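## Task

Undo the knot in the plastic bag's handles, then take exactly three fruit out and set them on the table surface itself (not on the bag), while any other fruit stays inside the bag.

## Robot and tools

Robot: two arms, left_arm and right_arm, each a six-joint arm with a two-finger parallel gripper and a wrist camera. Fixed cameras cam_high and cam_low sit on a beam behind the arms; the wrist cameras are cam_left_wrist and cam_right_wrist. All images are 672x504 pixels.

Frame: one scene frame for every pose, velocity and offset. Origin is at table height, midway between the two nominal arm bases, a little behind the near table edge. +x points out over the table, +z up, and left_arm is on the +y side (image left/right may differ). Measured bases: left_arm near (-0.002, +0.337, +0.018) m, right_arm near (+0.001, -0.268, +0.022) m. A gripper's fingers point along its own +z and close along its own y. Its reported end_effector_position is the spot between the pads, about 1 cm short of the tips; printed positions and orientations may be off by a few cm, more when reaching far.

A row is always 14 numbers in [-1, 1]: left_arm dx, dy, dz, rx, ry, rz, opening, then right_arm in the same seven-number order. dx..rz are an offset, not a pose: they count from that arm's Hand target as it stood when the action or move began, along scene axes, with the rotation (rx, ry, rz as one rotation vector) about the Hand target's position. Scale: 1.0 equals 0.6 m or 180 degrees, so 0.05 is 3 cm. Repeating the same offset in a new call moves the arm again. Six zeros re-request the current Hand target. Opening is absolute: +1 fully open (0.093 m), -1 closed. Sending 0 for opening is a real command, so resend the current opening for a gripper you want unchanged.

execute_actions(actions, cameras): actions is a list of actions; each action is a list of up to 15 rows, one per 1/30 s step, every row measured from the action's start pose; a short action repeats its last row. An empty list returns state plus all camera images. cameras picks images by name, ["all"] or [].

move(target, speed, blend, opening_speed, grip_force, blocking, cameras): drives each gripper in a straight line toward target, given as one 14-number row or a list of up to 15 rows, all offsets from the same starting Hand targets. speed is metres per second, 0.002 to 2.9, default 0.25 (turning limited to twice that in rad/s); one value or one per target. blend, in metres, rounds corners in a list; 0 stops at each. opening_speed is change per second on the -1..+1 scale, at least 0.2. grip_force is newtons per pad, 10 to 50, one value or one per arm; here the task caps it around 25 to 37 N anyway. Lower force closes slowly. The whole move is capped at 10 s. It does not avoid obstacles or the other arm. Keep paths away from an arm's own base. The result adds a move: line, e.g. done, off_target, moving, held or fault; limits=paced means a clipped pose, limits=held means a check withheld steps.

wait(seconds 0 to 10) lets time pass; stop brakes a running move; zoom_image(camera, region [x0,y0,x1,y1], at most 504x504) enlarges part of the latest image; read_manual gives licence texts only; finished_scene(scene 1 or 2) ends the scene permanently and starts the next.

Results: end_effector_position (m) and end_effector_quat_wxyz per arm; Hand target is the last commanded pose after clipping, and the base for the next offsets. The gripper often stops short of it; send the missing amount as a further offset. Orientation commands are clipped to within 40 degrees of the present orientation per step. grip_measured is the gripper motor on the -1..+1 scale: pads meet near -0.94, and each millimetre of object width adds about 0.0208. To grip firmly, send roughly 0.24 below the reading for the object's width (soft or round items may need lower); to release, send well above it. A reading near -1 does not prove something is held. Joint positions end with the pad gap in metres. Joint torques include the arm's weight, are noisy, and joints 1 to 3 wrap at ±28 N m. Motor temperatures: MOTOR HOT appears at 75 °C; at 90 °C the arm folds and is out for the scene. Holding loads or straining toward unreachable poses heats motors.

Avoid: fruit or bag falling off the table or being left off it; dropping or releasing moving items; fast impacts, hard presses, and any collision between the two arms or one gripper closing on the other's fingers; striking the bar, plate (up to about 3 cm above table) or rail near the bases; arm stops. Slow moves track better; check pose and tilt after each move. Thinking time lets the scene run on.

Each tool is called after "Call:" as name(argument=value, ...) on one line, values as JSON.

## Session

Call:
execute_actions(actions=[])

Scene clock: 0.00 s.
left_arm: end_effector_position=(+0.3801, +0.3612, +0.0861) grip_measured=+1.000 end_effector_quat_wxyz=(+0.526, -0.034, +0.842, +0.112) | right_arm: end_effector_position=(+0.3835, -0.3091, +0.0805) grip_measured=+1.000 end_effector_quat_wxyz=(+0.541, +0.092, +0.833, -0.064)
Joint positions: left_arm=[-0.064 1.562 0.377 0.745 -0.291 0.044 0.093] | right_arm=[-0.061 1.634 0.349 0.872 0.2 0.06 0.093]
Joint velocities: within noise
Joint torques (N m): no reading
Motor temperatures (°C): left_arm=[23 27 30 31 22 25 23] | right_arm=[25 30 32 29 25 28 24]
Heat: left arm: 31 °C; right arm: 32 °C.
Hand target: left_arm +0.3821, +0.3607, +0.0901; +0.531, -0.034, +0.839, +0.111 | right_arm +0.3859, -0.3084, +0.0852; +0.547, +0.092, +0.830, -0.062
Tool commands: left_gripper/opening=+1.0 right_gripper/opening=+1.0

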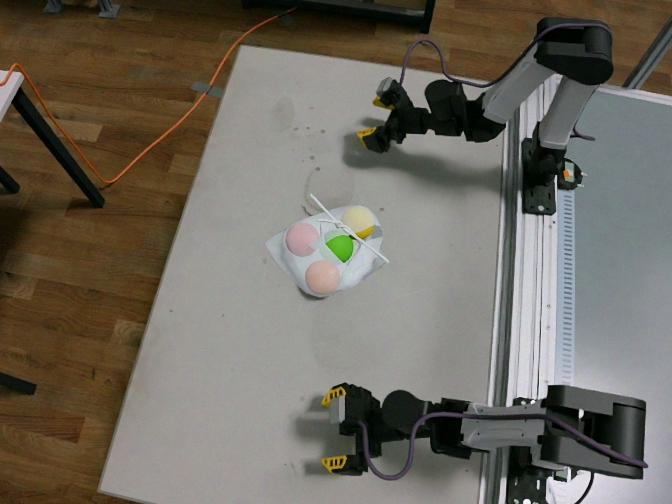

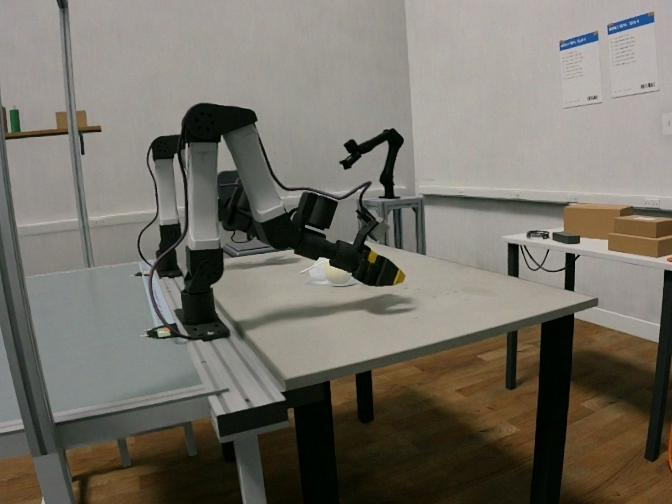

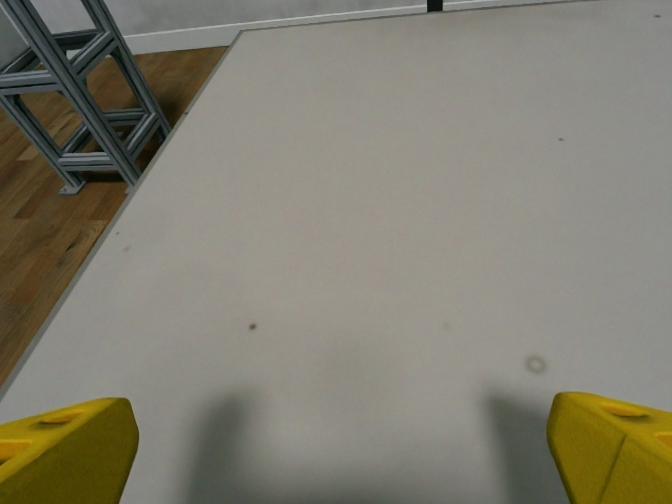

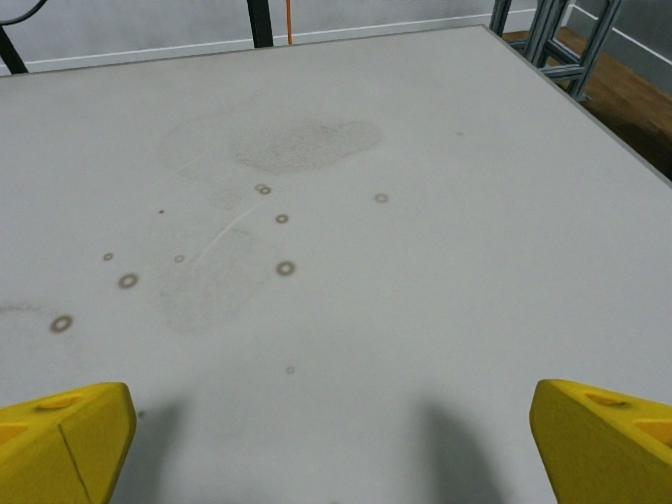

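Call:
zoom_image(camera="cam_high", region=[240, 180, 420, 315])

Call:
zoom_image(camera="cam_low", region=[280, 220, 440, 340])

Scaled by 2.800 from the camera's 672x504 image, which has a finer 960x720 frame.

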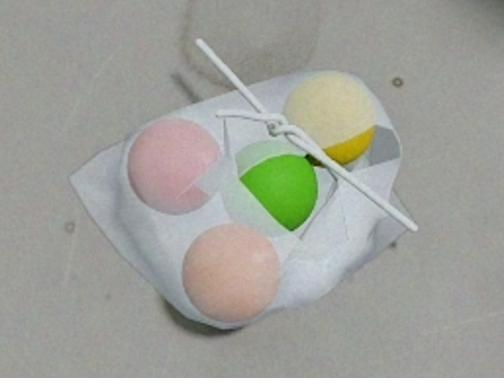

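Scaled by 3.150 from the camera's 672x504 image, which has a finer 960x720 frame.

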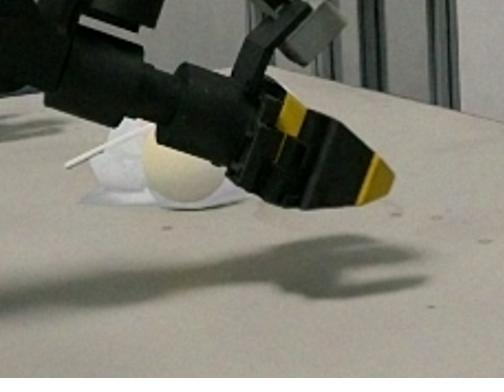

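Call:
move(target=[[0,0,0,0,0,0,1, 0,0.05,0.3,0.02,0.18,0.03,1],[0,0,0,0,0,0,1, 0.1735,0.464,0.325,0.0418,0.369,0.062,1]], blend=[0.05,0], cameras=["all"])

Scene clock: 26.00 s.
left_arm: end_effector_position=(+0.3801, +0.3612, +0.0861) grip_measured=+1.000 end_effector_quat_wxyz=(+0.526, -0.034, +0.842, +0.112) | right_arm: end_effector_position=(+0.4801, -0.0379, +0.2782) grip_measured=+1.000 end_effector_quat_wxyz=(+0.257, -0.008, +0.960, +0.110)
Joint positions: left_arm=[-0.064 1.562 0.377 0.745 -0.291 0.044 0.093] | right_arm=[0.431 2.373 2.838 -1.472 0.052 0.437 0.093]
Joint torques (N m): left_arm=[-0.29 -5.14 6.48 2.24 -0.09 0.01] | right_arm=[-0.13 -10.3 8.08 1.53 -0.04 0.2]
Motor temperatures (°C): left_arm=[23 29 33 38 22 25 23] | right_arm=[25 33 34 33 25 28 24]
Heat: left arm: 38 °C; right arm: 34 °C.
Hand target: left_arm +0.3821, +0.3607, +0.0901; +0.531, -0.034, +0.839, +0.111 | right_arm +0.4899, -0.0300, +0.2802; +0.001, +0.000, +1.000, +0.000
Off the commanded pose: left_arm 0.005 m, 1 deg | right_arm 0.013 m, 32 deg.
elbow stopped short (right arm): the move would have taken joint 3 (elbow) straighter than the controller allows.
move: off_target (right_arm)

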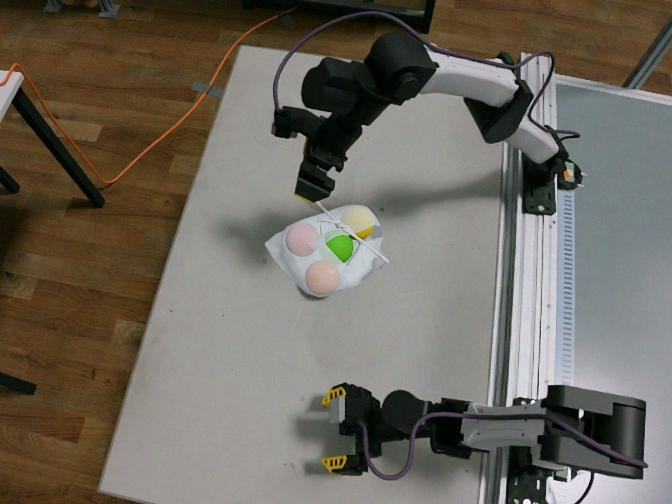

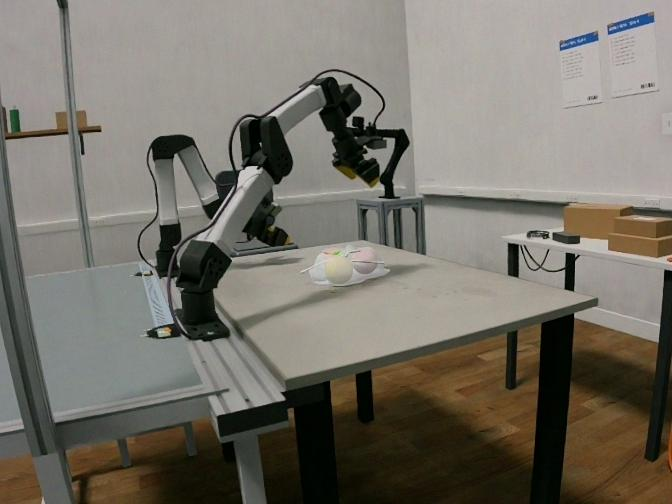

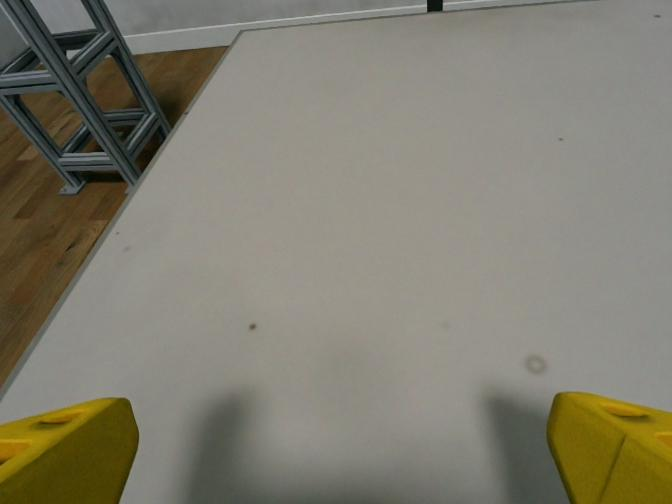

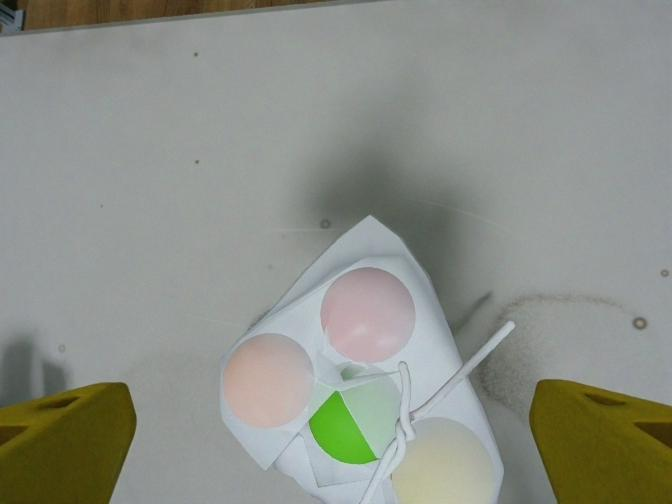

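Call:
zoom_image(camera="cam_right_wrist", region=[200, 200, 540, 504])

Call:
zoom_image(camera="cam_low", region=[290, 230, 410, 300])

Scaled by 1.482 from the camera's 672x504 image, which has a finer 960x720 frame.

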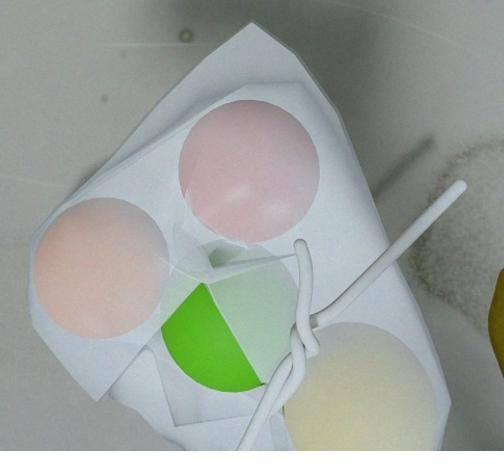

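Scaled by 4.200 from the camera's 672x504 image, which has a finer 960x720 frame.

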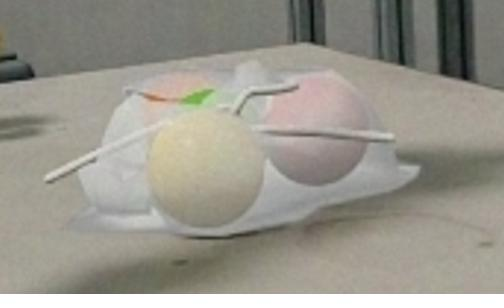

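Call:
move(target=[0,0,0,0,0,0,1, -0.1815,-0.0333,-0.1837,0,-0.1389,0,1], cameras=["cam_high","cam_right_wrist"])

Scene clock: 50.87 s.
left_arm: end_effector_position=(+0.3801, +0.3612, +0.0861) grip_measured=+1.000 end_effector_quat_wxyz=(+0.526, -0.034, +0.842, +0.112) | right_arm: end_effector_position=(+0.3801, -0.0517, +0.1550) grip_measured=+1.000 end_effector_quat_wxyz=(+0.193, -0.006, +0.981, -0.013)
Joint positions: left_arm=[-0.064 1.562 0.377 0.745 -0.291 0.044 0.093] | right_arm=[0.582 1.924 1.67 -1.014 0.263 0.569 0.093]
Joint torques (N m): left_arm=[-0.27 -5.09 6.54 2.22 -0.1 0] | right_arm=[0.31 -13.45 5.38 1.06 0.35 0.23]
Motor temperatures (°C): left_arm=[23 30 34 41 22 25 23] | right_arm=[25 39 35 33 25 27 24]
Heat: left arm: 41 °C; right arm: 39 °C.
Hand target: left_arm +0.3821, +0.3607, +0.0901; +0.531, -0.034, +0.839, +0.111 | right_arm +0.3812, -0.0500, +0.1699; +0.217, +0.000, +0.976, +0.000
Off the commanded pose: left_arm 0.005 m, 1 deg | right_arm 0.015 m, 3 deg.
move: off_target (right_arm)
Images, in order (width x height): cam_high 672x504, cam_right_wrist 672x504.

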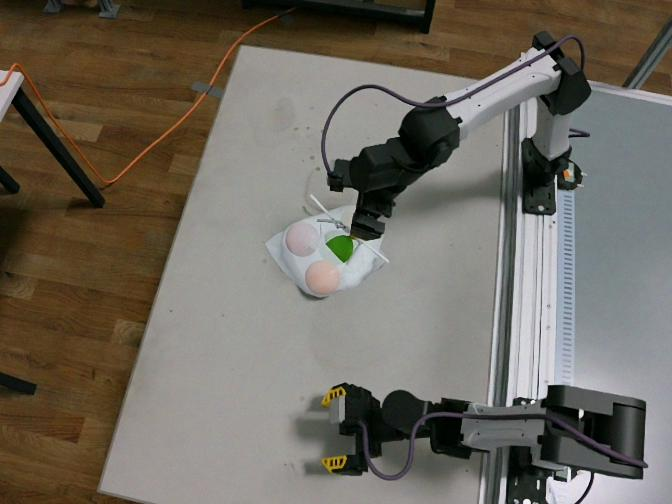

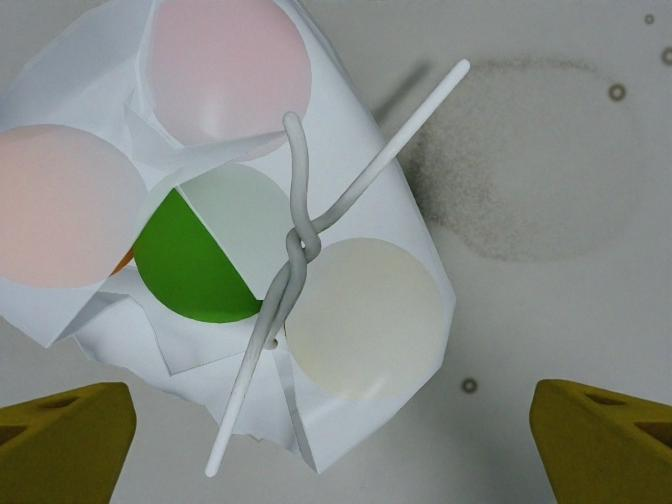

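Great view. Let me zoom in on the knot.

Call:
zoom_image(camera="cam_right_wrist", region=[200, 80, 400, 380])

Call:
zoom_image(camera="cam_right_wrist", region=[230, 190, 380, 370])

Call:
zoom_image(camera="cam_right_wrist", region=[0, 0, 500, 500])

Scaled by 1.680 from the camera's 672x504 image, which has a finer 960x720 frame.

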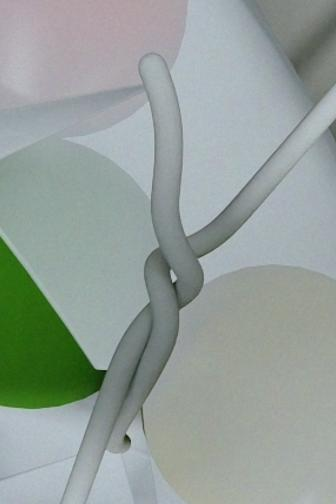

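Scaled by 2.800 from the camera's 672x504 image, which has a finer 960x720 frame.

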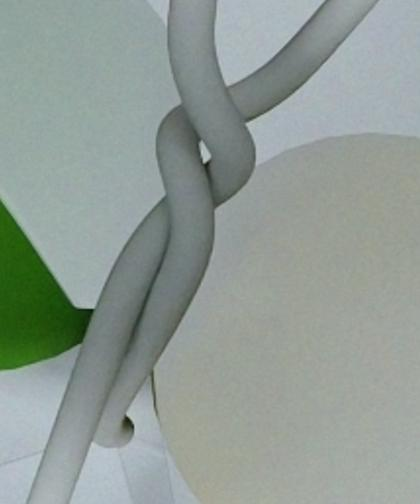

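Scaled by 1.008 from the camera's 672x504 image, which has a finer 960x720 frame.

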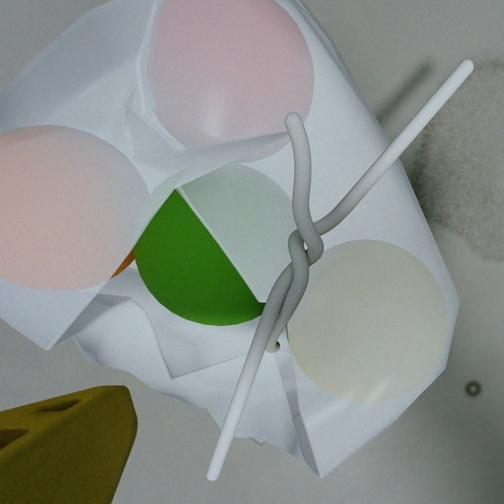

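Call:
move(target=[[-0.0,-0.15,0.1138,-0.03,-0.02,-0.13,1, 0,-0.333,0.083,0,0,0,1],[-0.0743,-0.4382,0.1138,-0.0825,-0.0567,-0.3930,1, 0,-0.333,0.083,0,0,0,1]], blend=[0.05,0], cameras=["cam_high","cam_left_wrist"])

Scene clock: 161.70 s.
left_arm: end_effector_position=(+0.3321, +0.1054, +0.1416) grip_measured=+1.000 end_effector_quat_wxyz=(+0.531, +0.370, +0.693, -0.319) | right_arm: end_effector_position=(+0.3886, -0.2490, +0.2078) grip_measured=+1.000 end_effector_quat_wxyz=(+0.212, +0.003, +0.977, -0.005)
Joint positions: left_arm=[-0.358 1.605 0.506 0.799 0.644 0.15 0.093] | right_arm=[0.044 1.626 1.511 -1.024 0.066 0.075 0.093]
Joint torques (N m): left_arm=[-0.7 -4.53 8.58 2.71 0.39 0.16] | right_arm=[-0.81 -10.13 7.69 0.79 -0.03 0.06]
Motor temperatures (°C): left_arm=[23 30 35 46 21 24 22] | right_arm=[25 50 34 30 25 27 24]
Heat: left arm: 46 °C; right arm: 50 °C.
Hand target: left_arm +0.3376, +0.0978, +0.1583; +0.556, +0.383, +0.664, -0.321 | right_arm +0.3812, -0.2499, +0.2197; +0.217, +0.000, +0.976, +0.000
Off the commanded pose: left_arm 0.019 m, 5 deg | right_arm 0.014 m, 1 deg.
move: off_target (left_arm, right_arm)
Images, in order (width x height): cam_high 672x504, cam_left_wrist 672x504.

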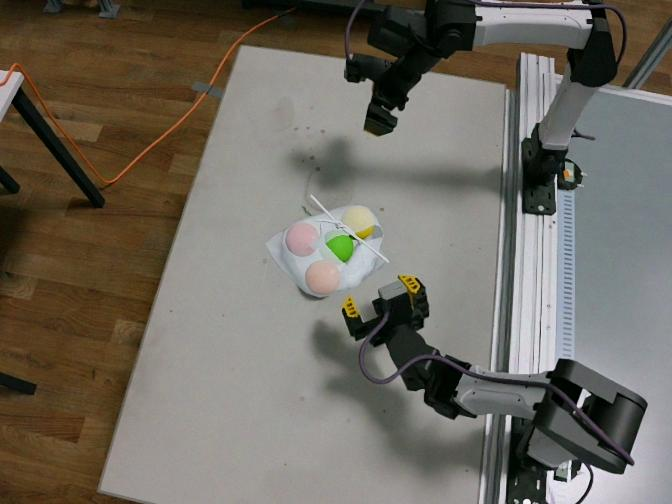

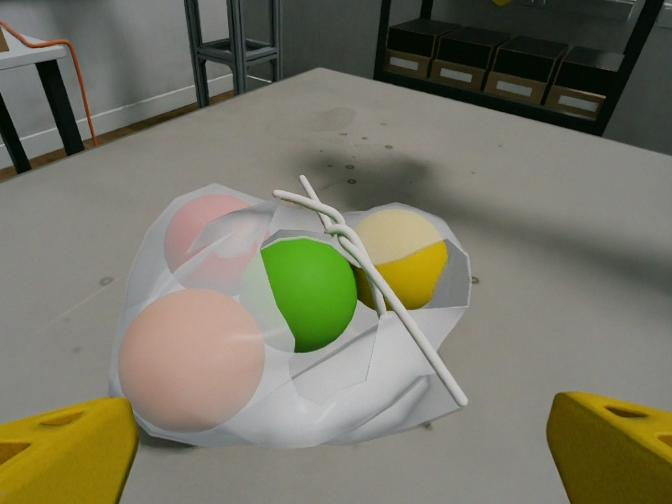

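Call:
zoom_image(camera="cam_left_wrist", region=[250, 150, 490, 420])

Call:
zoom_image(camera="cam_left_wrist", region=[100, 160, 480, 460])

Scaled by 1.867 from the camera's 672x504 image, which has a finer 960x720 frame.

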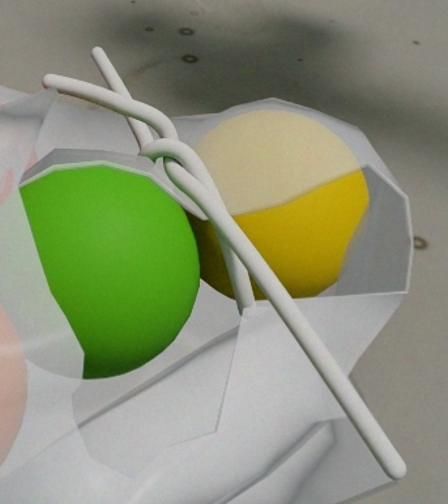

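Scaled by 1.326 from the camera's 672x504 image, which has a finer 960x720 frame.

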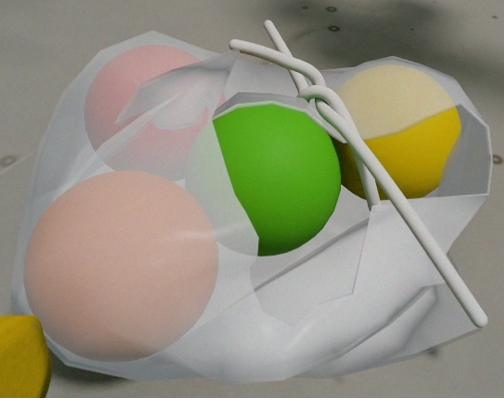

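Call:
move(target=[0,0,0,0,0,0,1, 0.103,0.3532,-0.1028,0,0,0,-0.44], cameras=["cam_left_wrist","cam_right_wrist"])

Scene clock: 226.60 s.
left_arm: end_effector_position=(+0.3322, +0.1053, +0.1419) grip_measured=+1.000 end_effector_quat_wxyz=(+0.532, +0.370, +0.692, -0.319) | right_arm: end_effector_position=(+0.4416, -0.0380, +0.1594) grip_measured=-0.437 end_effector_quat_wxyz=(+0.222, -0.004, +0.975, +0.007)
Joint positions: left_arm=[-0.358 1.605 0.506 0.801 0.644 0.15 0.093] | right_arm=[0.525 2.099 1.917 -0.998 0.242 0.508 0.024]
Joint torques (N m): left_arm=[-0.65 -4.51 8.66 2.69 0.42 0.16] | right_arm=[-0.23 -9.78 9.7 0.74 0.31 0.24]
Motor temperatures (°C): left_arm=[23 28 38 49 22 24 22] | right_arm=[25 45 38 29 25 27 24]
Heat: left arm: 49 °C; right arm: 45 °C.
Hand target: left_arm +0.3376, +0.0978, +0.1584; +0.556, +0.383, +0.664, -0.321 | right_arm +0.4430, -0.0379, +0.1581; +0.217, +0.000, +0.976, +0.000
Off the commanded pose: left_arm 0.019 m, 5 deg | right_arm 0.002 m, 1 deg.
move: off_target (left_arm)
Images, in order (width x height): cam_left_wrist 672x504, cam_right_wrist 672x504.

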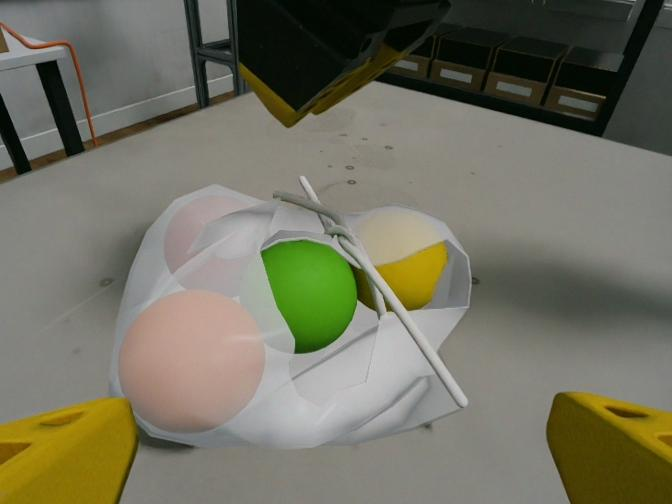

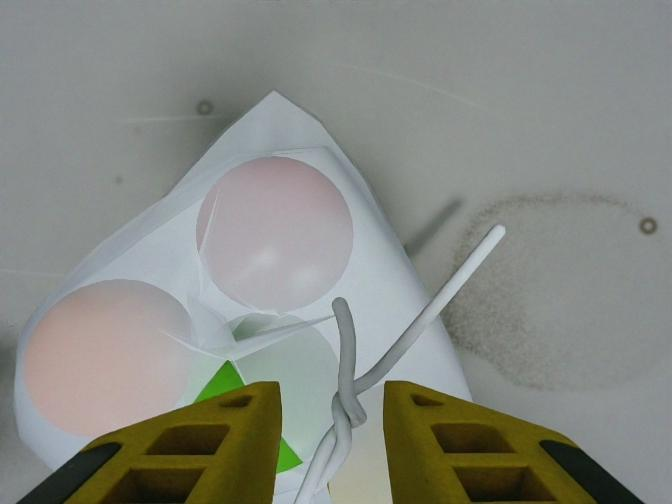

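Call:
move(target=[0,0,0,0,0,0,1, 0,-0.0083,-0.075,0,0,0,-0.44], speed=0.15, cameras=["cam_left_wrist","cam_right_wrist"])

Scene clock: 234.23 s.
left_arm: end_effector_position=(+0.3322, +0.1053, +0.1419) grip_measured=+1.000 end_effector_quat_wxyz=(+0.532, +0.370, +0.692, -0.319) | right_arm: end_effector_position=(+0.4388, -0.0416, +0.1212) grip_measured=-0.437 end_effector_quat_wxyz=(+0.215, -0.003, +0.977, +0.002)
Joint positions: left_arm=[-0.358 1.605 0.506 0.801 0.644 0.15 0.093] | right_arm=[0.52 2.099 1.771 -0.87 0.242 0.508 0.024]
Joint torques (N m): left_arm=[-0.73 -4.57 8.64 2.69 0.38 0.13] | right_arm=[-0.92 -10.35 5.9 1.14 0.26 0.12]
Heat: left arm: 49 °C; right arm: 46 °C.
Hand target: left_arm +0.3376, +0.0978, +0.1583; +0.556, +0.383, +0.664, -0.321 | right_arm +0.4429, -0.0430, +0.1129; +0.217, +0.000, +0.976, +0.000
Off the commanded pose: left_arm 0.019 m, 5 deg | right_arm 0.009 m, 0 deg.
move: off_target (left_arm)
Images, in order (width x height): cam_left_wrist 672x504, cam_right_wrist 672x504.

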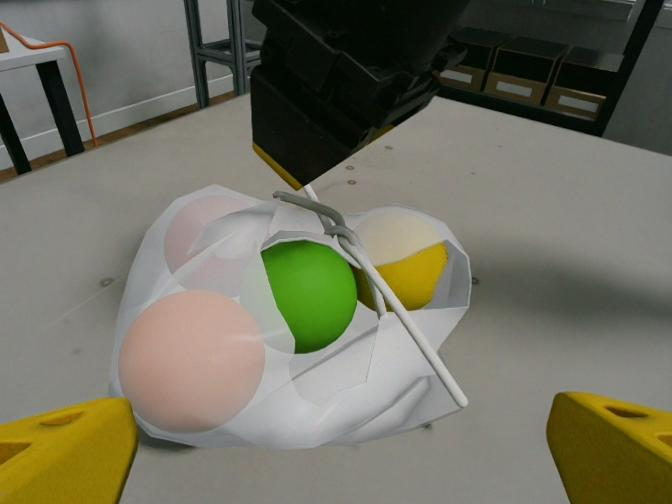

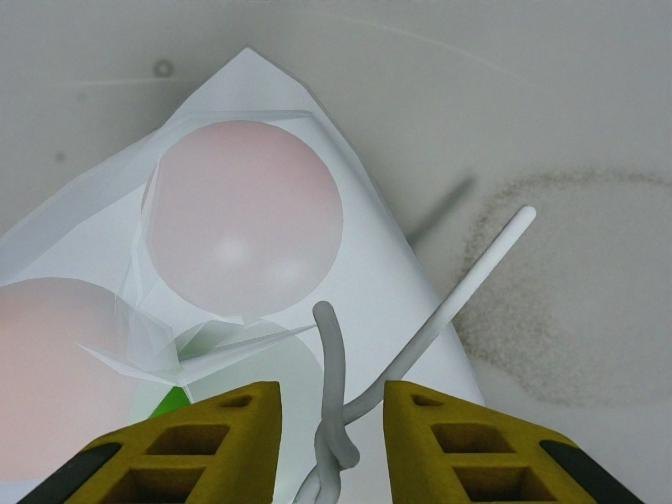

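Call:
move(target=[0,0,0,0,0,0,1, 0.0133,0,-0.0632,0,0,0,-0.44], speed=0.1, cameras=["cam_left_wrist","cam_right_wrist"])

Scene clock: 242.97 s.
left_arm: end_effector_position=(+0.3322, +0.1053, +0.1419) grip_measured=+1.000 end_effector_quat_wxyz=(+0.532, +0.370, +0.692, -0.319) | right_arm: end_effector_position=(+0.4483, -0.0424, +0.0882) grip_measured=-0.437 end_effector_quat_wxyz=(+0.220, +0.003, +0.975, +0.003)
Joint positions: left_arm=[-0.358 1.605 0.506 0.801 0.644 0.15 0.093] | right_arm=[0.507 2.141 1.7 -0.744 0.242 0.505 0.024]
Joint torques (N m): left_arm=[-0.76 -4.55 8.62 2.69 0.41 0.14] | right_arm=[-0.76 -9.8 5.91 1.19 0.25 0.05]
Heat: left arm: 49 °C; right arm: 47 °C.
Hand target: left_arm +0.3376, +0.0978, +0.1583; +0.556, +0.383, +0.664, -0.321 | right_arm +0.4509, -0.0429, +0.0750; +0.217, +0.000, +0.976, +0.000
Off the commanded pose: left_arm 0.019 m, 5 deg | right_arm 0.013 m, 1 deg.
move: off_target (left_arm, right_arm)
Images, in order (width x height): cam_left_wrist 672x504, cam_right_wrist 672x504.

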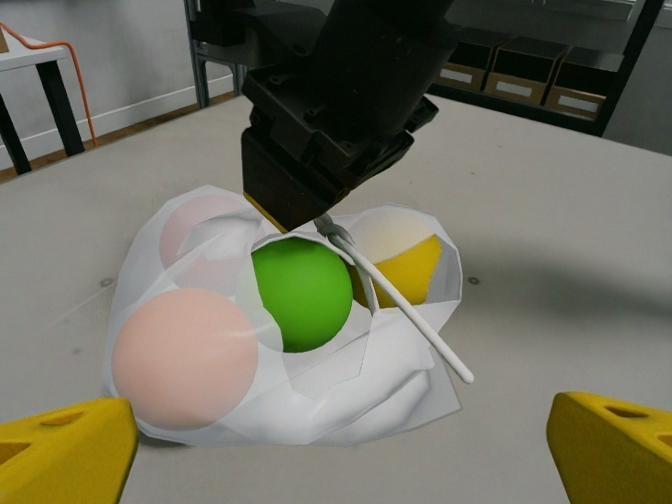

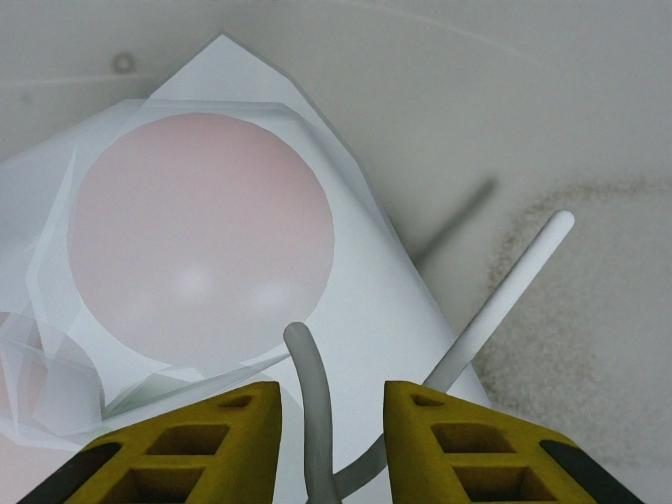

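Call:
move(target=[0,0,0,0,0,0,1, 0,0,0,0,0,0,-1], opening_speed=0.4, cameras=["cam_left_wrist","cam_right_wrist"])

Scene clock: 252.17 s.
left_arm: end_effector_position=(+0.3322, +0.1053, +0.1419) grip_measured=+1.000 end_effector_quat_wxyz=(+0.532, +0.370, +0.692, -0.319) | right_arm: end_effector_position=(+0.4484, -0.0424, +0.0882) grip_measured=-0.891 end_effector_quat_wxyz=(+0.220, +0.003, +0.975, +0.003)
Joint positions: left_arm=[-0.358 1.605 0.506 0.801 0.644 0.15 0.093] | right_arm=[0.507 2.141 1.7 -0.744 0.242 0.505 0.002]
Joint torques (N m): left_arm=[-0.73 -4.46 8.62 2.68 0.41 0.15] | right_arm=[-0.66 -9.76 5.85 1.16 0.23 0.05]
Heat: left arm: 49 °C; right arm: 47 °C.
Hand target: left_arm +0.3376, +0.0978, +0.1583; +0.556, +0.383, +0.664, -0.321 | right_arm +0.4509, -0.0429, +0.0750; +0.217, +0.000, +0.976, +0.000
Off the commanded pose: left_arm 0.019 m, 5 deg | right_arm 0.013 m, 1 deg.
move: off_target (left_arm, right_arm)
Images, in order (width x height): cam_left_wrist 672x504, cam_right_wrist 672x504.

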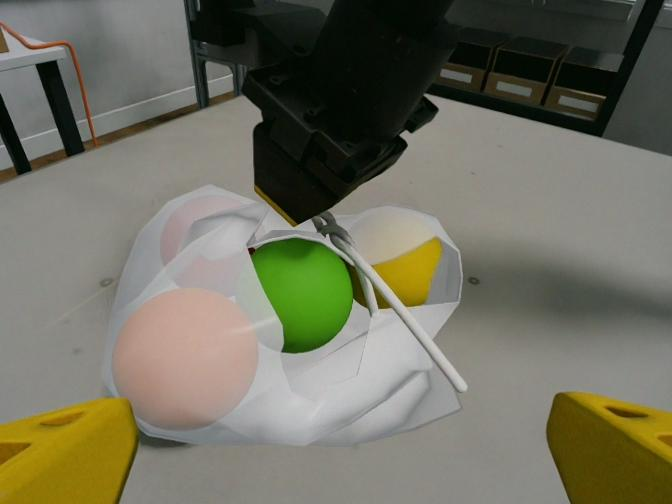

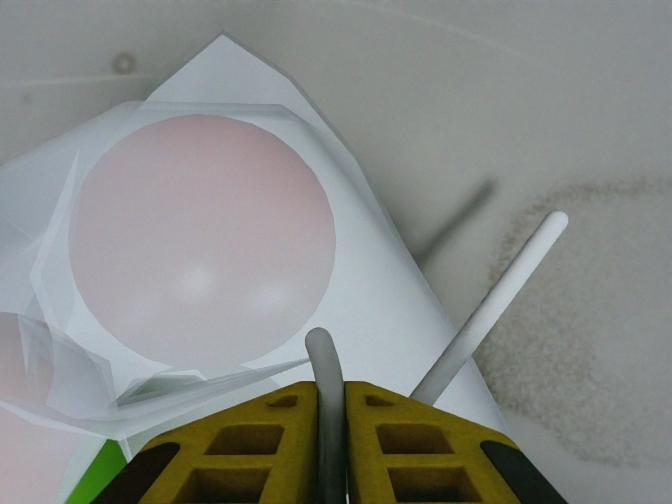

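Call:
move(target=[0,0,0,0,0,0,1, 0.05,0,0.0867,0,0,0,-1], speed=0.06, cameras=["cam_left_wrist","cam_right_wrist"])

Scene clock: 258.27 s.
left_arm: end_effector_position=(+0.3322, +0.1053, +0.1419) grip_measured=+1.000 end_effector_quat_wxyz=(+0.532, +0.370, +0.692, -0.319) | right_arm: end_effector_position=(+0.4796, -0.0427, +0.1323) grip_measured=-0.891 end_effector_quat_wxyz=(+0.229, +0.005, +0.973, +0.002)
Joint positions: left_arm=[-0.358 1.605 0.506 0.801 0.644 0.15 0.093] | right_arm=[0.478 2.225 2.004 -0.942 0.242 0.475 0.002]
Joint torques (N m): left_arm=[-0.66 -4.55 8.54 2.69 0.41 0.15] | right_arm=[-0.91 -10.24 9.68 0.73 0.12 0.04]
Heat: left arm: 50 °C; right arm: 48 °C.
Hand target: left_arm +0.3376, +0.0978, +0.1583; +0.556, +0.383, +0.664, -0.321 | right_arm +0.4809, -0.0429, +0.1271; +0.217, +0.000, +0.976, +0.000
Off the commanded pose: left_arm 0.019 m, 5 deg | right_arm 0.005 m, 2 deg.
move: off_target (left_arm)
Images, in order (width x height): cam_left_wrist 672x504, cam_right_wrist 672x504.

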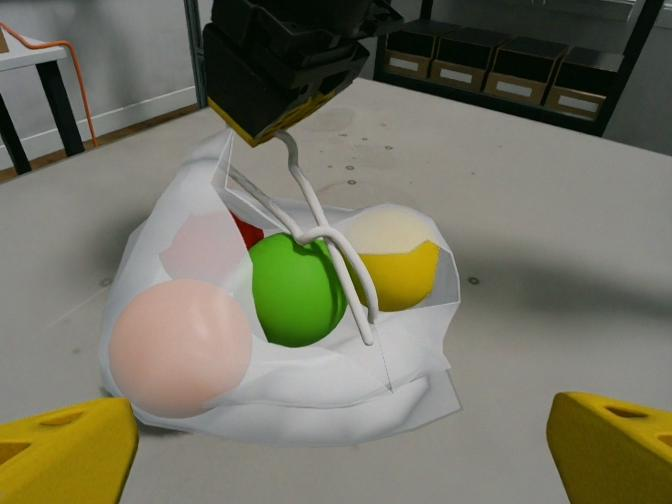

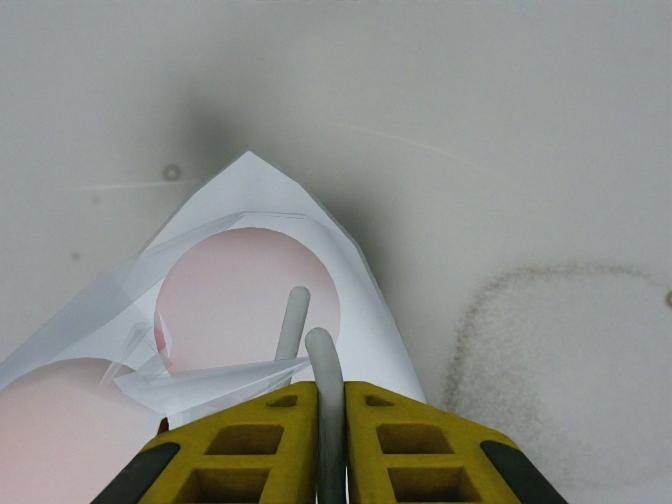

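Call:
zoom_image(camera="cam_left_wrist", region=[200, 110, 480, 410])

Scaled by 1.680 from the camera's 672x504 image, which has a finer 960x720 frame.

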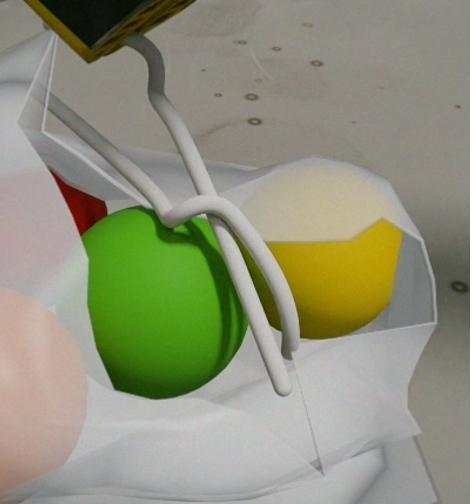

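Call:
move(target=[0,0,0,0,0,0,1, 0.06,-0.008,0.09,0,0,0,-1], speed=0.06, cameras=["cam_left_wrist","cam_right_wrist","cam_high"])

Scene clock: 268.80 s.
left_arm: end_effector_position=(+0.3322, +0.1053, +0.1420) grip_measured=+1.000 end_effector_quat_wxyz=(+0.532, +0.370, +0.692, -0.319) | right_arm: end_effector_position=(+0.5178, -0.0466, +0.1906) grip_measured=-0.891 end_effector_quat_wxyz=(+0.239, +0.004, +0.971, +0.006)
Joint positions: left_arm=[-0.358 1.605 0.506 0.801 0.644 0.15 0.093] | right_arm=[0.436 2.548 2.817 -1.399 0.227 0.432 0.002]
Joint torques (N m): left_arm=[-0.73 -4.57 8.61 2.69 0.41 0.13] | right_arm=[-0.8 -11.37 8.75 0.79 0.09 0.07]
Heat: left arm: 50 °C; right arm: 48 °C.
Hand target: left_arm +0.3376, +0.0978, +0.1583; +0.556, +0.383, +0.664, -0.321 | right_arm +0.5169, -0.0477, +0.1812; +0.217, +0.000, +0.976, +0.000
Off the commanded pose: left_arm 0.019 m, 5 deg | right_arm 0.010 m, 3 deg.
move: off_target (left_arm, right_arm)
Images, in order (width x height): cam_high 672x504, cam_left_wrist 672x504, cam_right_wrist 672x504.

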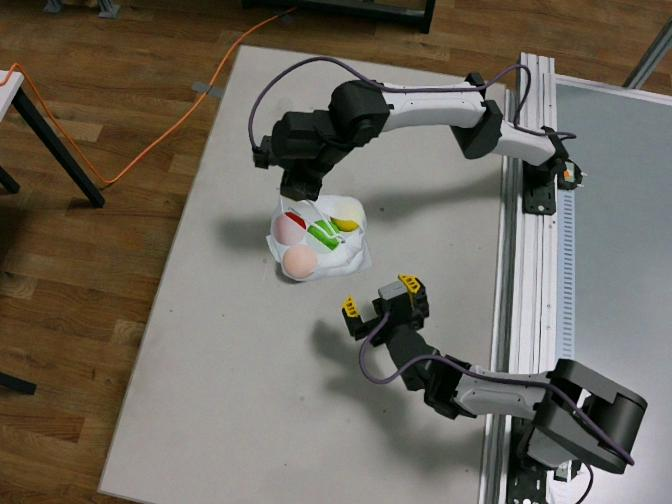

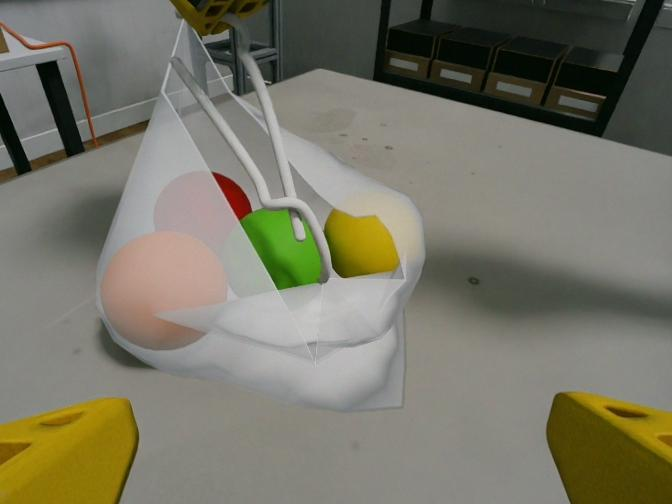

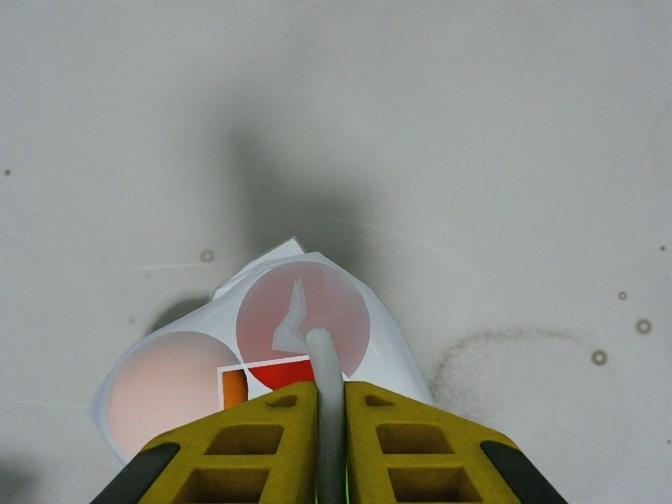

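Call:
zoom_image(camera="cam_left_wrist", region=[140, 0, 440, 300])

Scaled by 1.680 from the camera's 672x504 image, which has a finer 960x720 frame.

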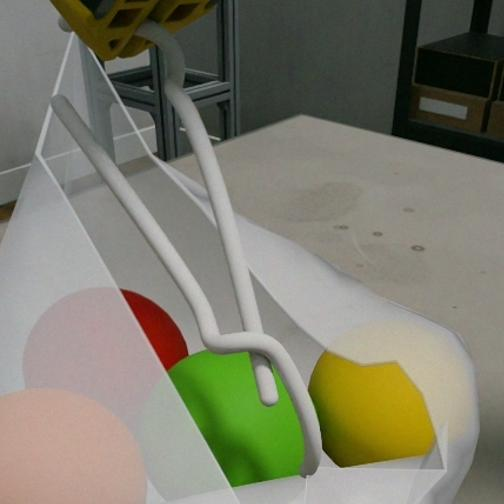

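Call:
move(target=[0,0,0,0,0,0,1, -0.03,0.01,0.115,0,0,0,-1], speed=0.06, cameras=["cam_left_wrist","cam_right_wrist"])

Call:
zoom_image(camera="cam_left_wrist", region=[140, 0, 440, 300])

Scene clock: 275.80 s.
left_arm: end_effector_position=(+0.3322, +0.1053, +0.1420) grip_measured=+1.000 end_effector_quat_wxyz=(+0.532, +0.370, +0.692, -0.319) | right_arm: end_effector_position=(+0.5077, -0.0431, +0.2125) grip_measured=-0.891 end_effector_quat_wxyz=(+0.249, -0.002, +0.969, +0.012)
Joint positions: left_arm=[-0.358 1.605 0.506 0.801 0.644 0.15 0.093] | right_arm=[0.45 2.514 2.839 -1.434 0.227 0.432 0.002]
Joint torques (N m): left_arm=[-0.64 -4.56 8.57 2.68 0.4 0.12] | right_arm=[0.66 -18.22 8.4 0.86 0.21 0.06]
Motor temperatures (°C): left_arm=[23 28 39 50 22 24 22] | right_arm=[25 51 39 29 25 27 24]
Heat: left arm: 50 °C; right arm: 51 °C.
Hand target: left_arm +0.3376, +0.0978, +0.1583; +0.556, +0.383, +0.664, -0.321 | right_arm +0.4990, -0.0417, +0.2500; +0.217, +0.000, +0.976, +0.000
Off the commanded pose: left_arm 0.019 m, 5 deg | right_arm 0.039 m, 4 deg.
elbow stopped short (right arm): the move would have taken joint 3 (elbow) straighter than the controller allows.
move: off_target (left_arm, right_arm)
Images, in order (width x height): cam_left_wrist 672x504, cam_right_wrist 672x504.

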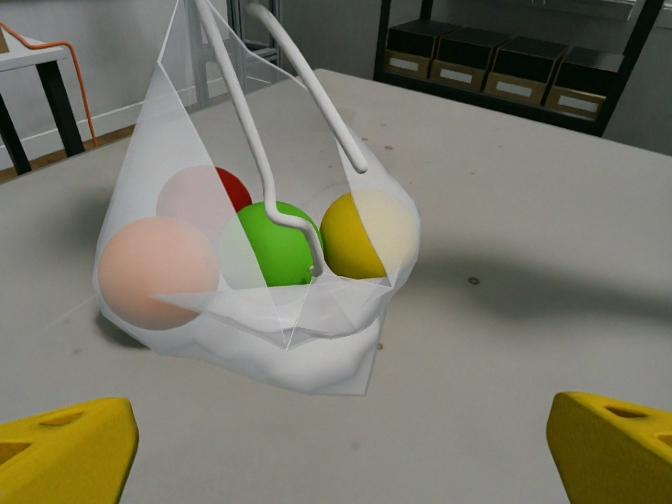

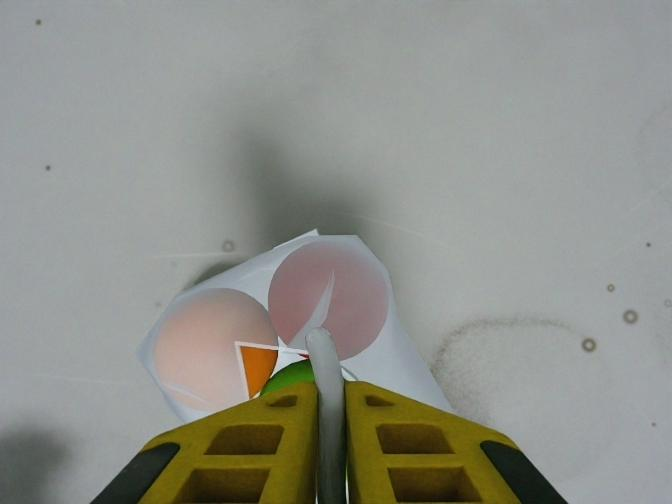

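Scaled by 1.680 from the camera's 672x504 image, which has a finer 960x720 frame.

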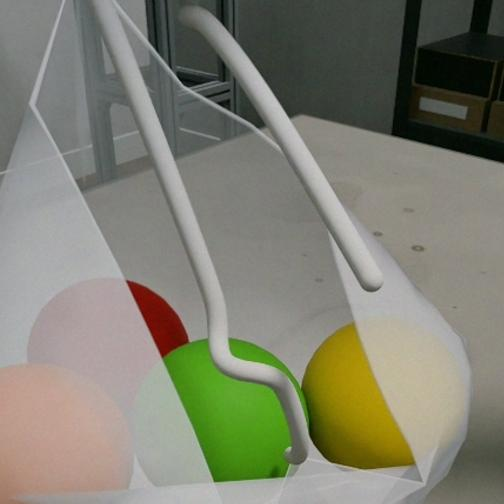

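Call:
move(target=[[0,0,0,0,0,0,1, 0.05,-0.01,-0.15,0,-0.05,0,-1],[0,0,0,0,0,0,1, 0.1,-0.01,-0.23,0,-0.11,0,-1]], speed=0.1, blend=[0.03,0], cameras=["cam_left_wrist","cam_right_wrist","cam_high"])

Scene clock: 304.63 s.
left_arm: end_effector_position=(+0.3322, +0.1053, +0.1421) grip_measured=+1.000 end_effector_quat_wxyz=(+0.532, +0.370, +0.692, -0.319) | right_arm: end_effector_position=(+0.5579, -0.0451, +0.0985) grip_measured=-0.891 end_effector_quat_wxyz=(+0.368, +0.000, +0.930, -0.004)
Joint positions: left_arm=[-0.358 1.605 0.506 0.801 0.644 0.15 0.093] | right_arm=[0.435 2.325 1.882 -0.433 0.345 0.345 0.002]
Joint torques (N m): left_arm=[-0.62 -4.52 8.59 2.69 0.41 0.14] | right_arm=[-0.77 -16.2 5.57 1.56 0.21 0.05]
Motor temperatures (°C): left_arm=[23 28 40 52 22 24 22] | right_arm=[25 70 39 28 25 27 25]
Heat: left arm: 52 °C; right arm: 70 °C.
Hand target: left_arm +0.3376, +0.0978, +0.1583; +0.556, +0.383, +0.664, -0.321 | right_arm +0.5590, -0.0478, +0.1122; +0.382, +0.000, +0.924, +0.000
Off the commanded pose: left_arm 0.019 m, 5 deg | right_arm 0.014 m, 2 deg.
move: off_target (left_arm, right_arm)
Images, in order (width x height): cam_high 672x504, cam_left_wrist 672x504, cam_right_wrist 672x504.

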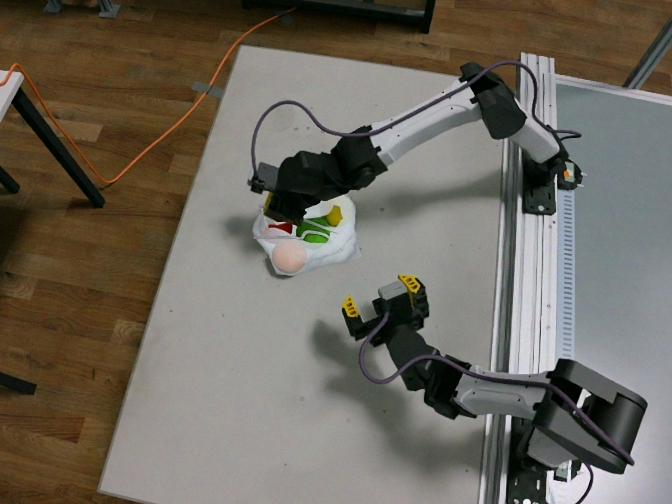

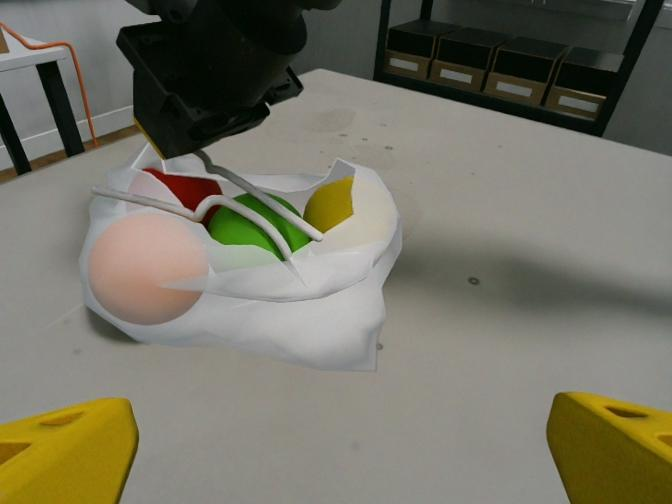

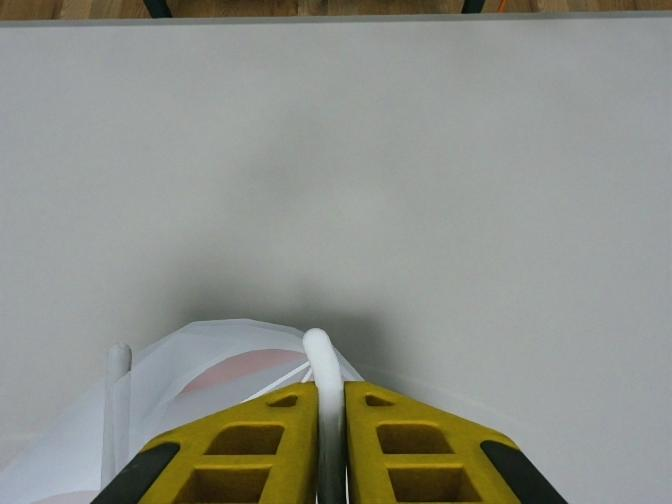

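Call:
move(target=[[0,0,0,0,0,0,1, 0,0,0,0,0,0,-0.5],[0,0,0,0,0,0,1, 0,-0.01,0.13,0,0,0,-0.5],[0,0,0,0,0,0,1, -0.382,-0.42,0.147,0,0,0,-0.5]], speed=0.25, blend=[0,0.04,0], cameras=["cam_left_wrist","cam_high"])

Scene clock: 312.47 s.
left_arm: end_effector_position=(+0.3322, +0.1053, +0.1421) grip_measured=+1.000 end_effector_quat_wxyz=(+0.532, +0.370, +0.692, -0.319) | right_arm: end_effector_position=(+0.3397, -0.3005, +0.2100) grip_measured=-0.503 end_effector_quat_wxyz=(+0.401, +0.003, +0.916, -0.005)
Joint positions: left_arm=[-0.358 1.605 0.506 0.801 0.644 0.15 0.093] | right_arm=[-0.159 1.127 0.898 -0.51 -0.06 -0.091 0.021]
Joint torques (N m): left_arm=[-0.68 -4.51 8.57 2.68 0.41 0.12] | right_arm=[-1.09 -4.49 6.13 1.21 -0.14 0]
Motor temperatures (°C): left_arm=[23 28 40 52 22 24 22] | right_arm=[25 71 38 30 25 27 25]
Heat: left arm: 52 °C; right arm: 71 °C.
Hand target: left_arm +0.3376, +0.0978, +0.1583; +0.556, +0.383, +0.664, -0.321 | right_arm +0.3298, -0.2997, +0.2003; +0.382, +0.000, +0.924, +0.000
Off the commanded pose: left_arm 0.019 m, 5 deg | right_arm 0.014 m, 2 deg.
move: off_target (left_arm, right_arm); blend cut to 0.0392 m at target 2
Images, in order (width x height): cam_high 672x504, cam_left_wrist 672x504.

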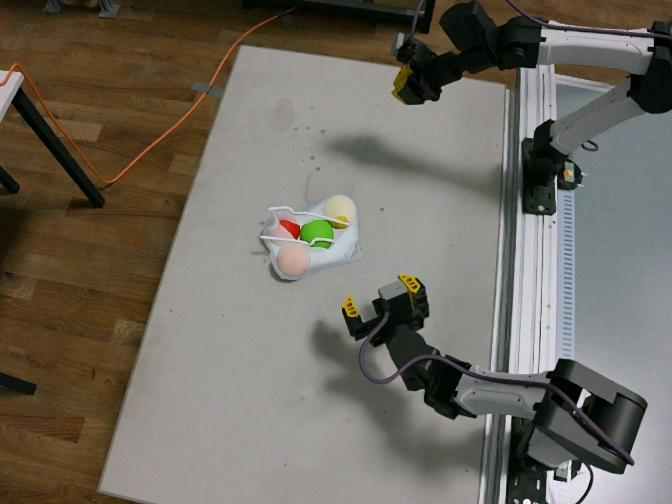

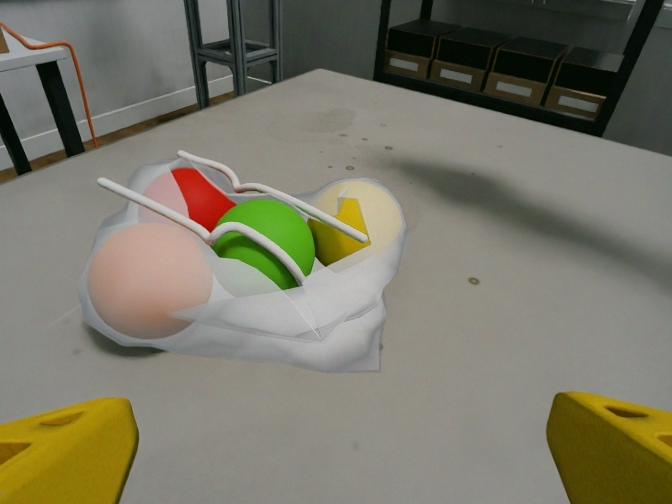

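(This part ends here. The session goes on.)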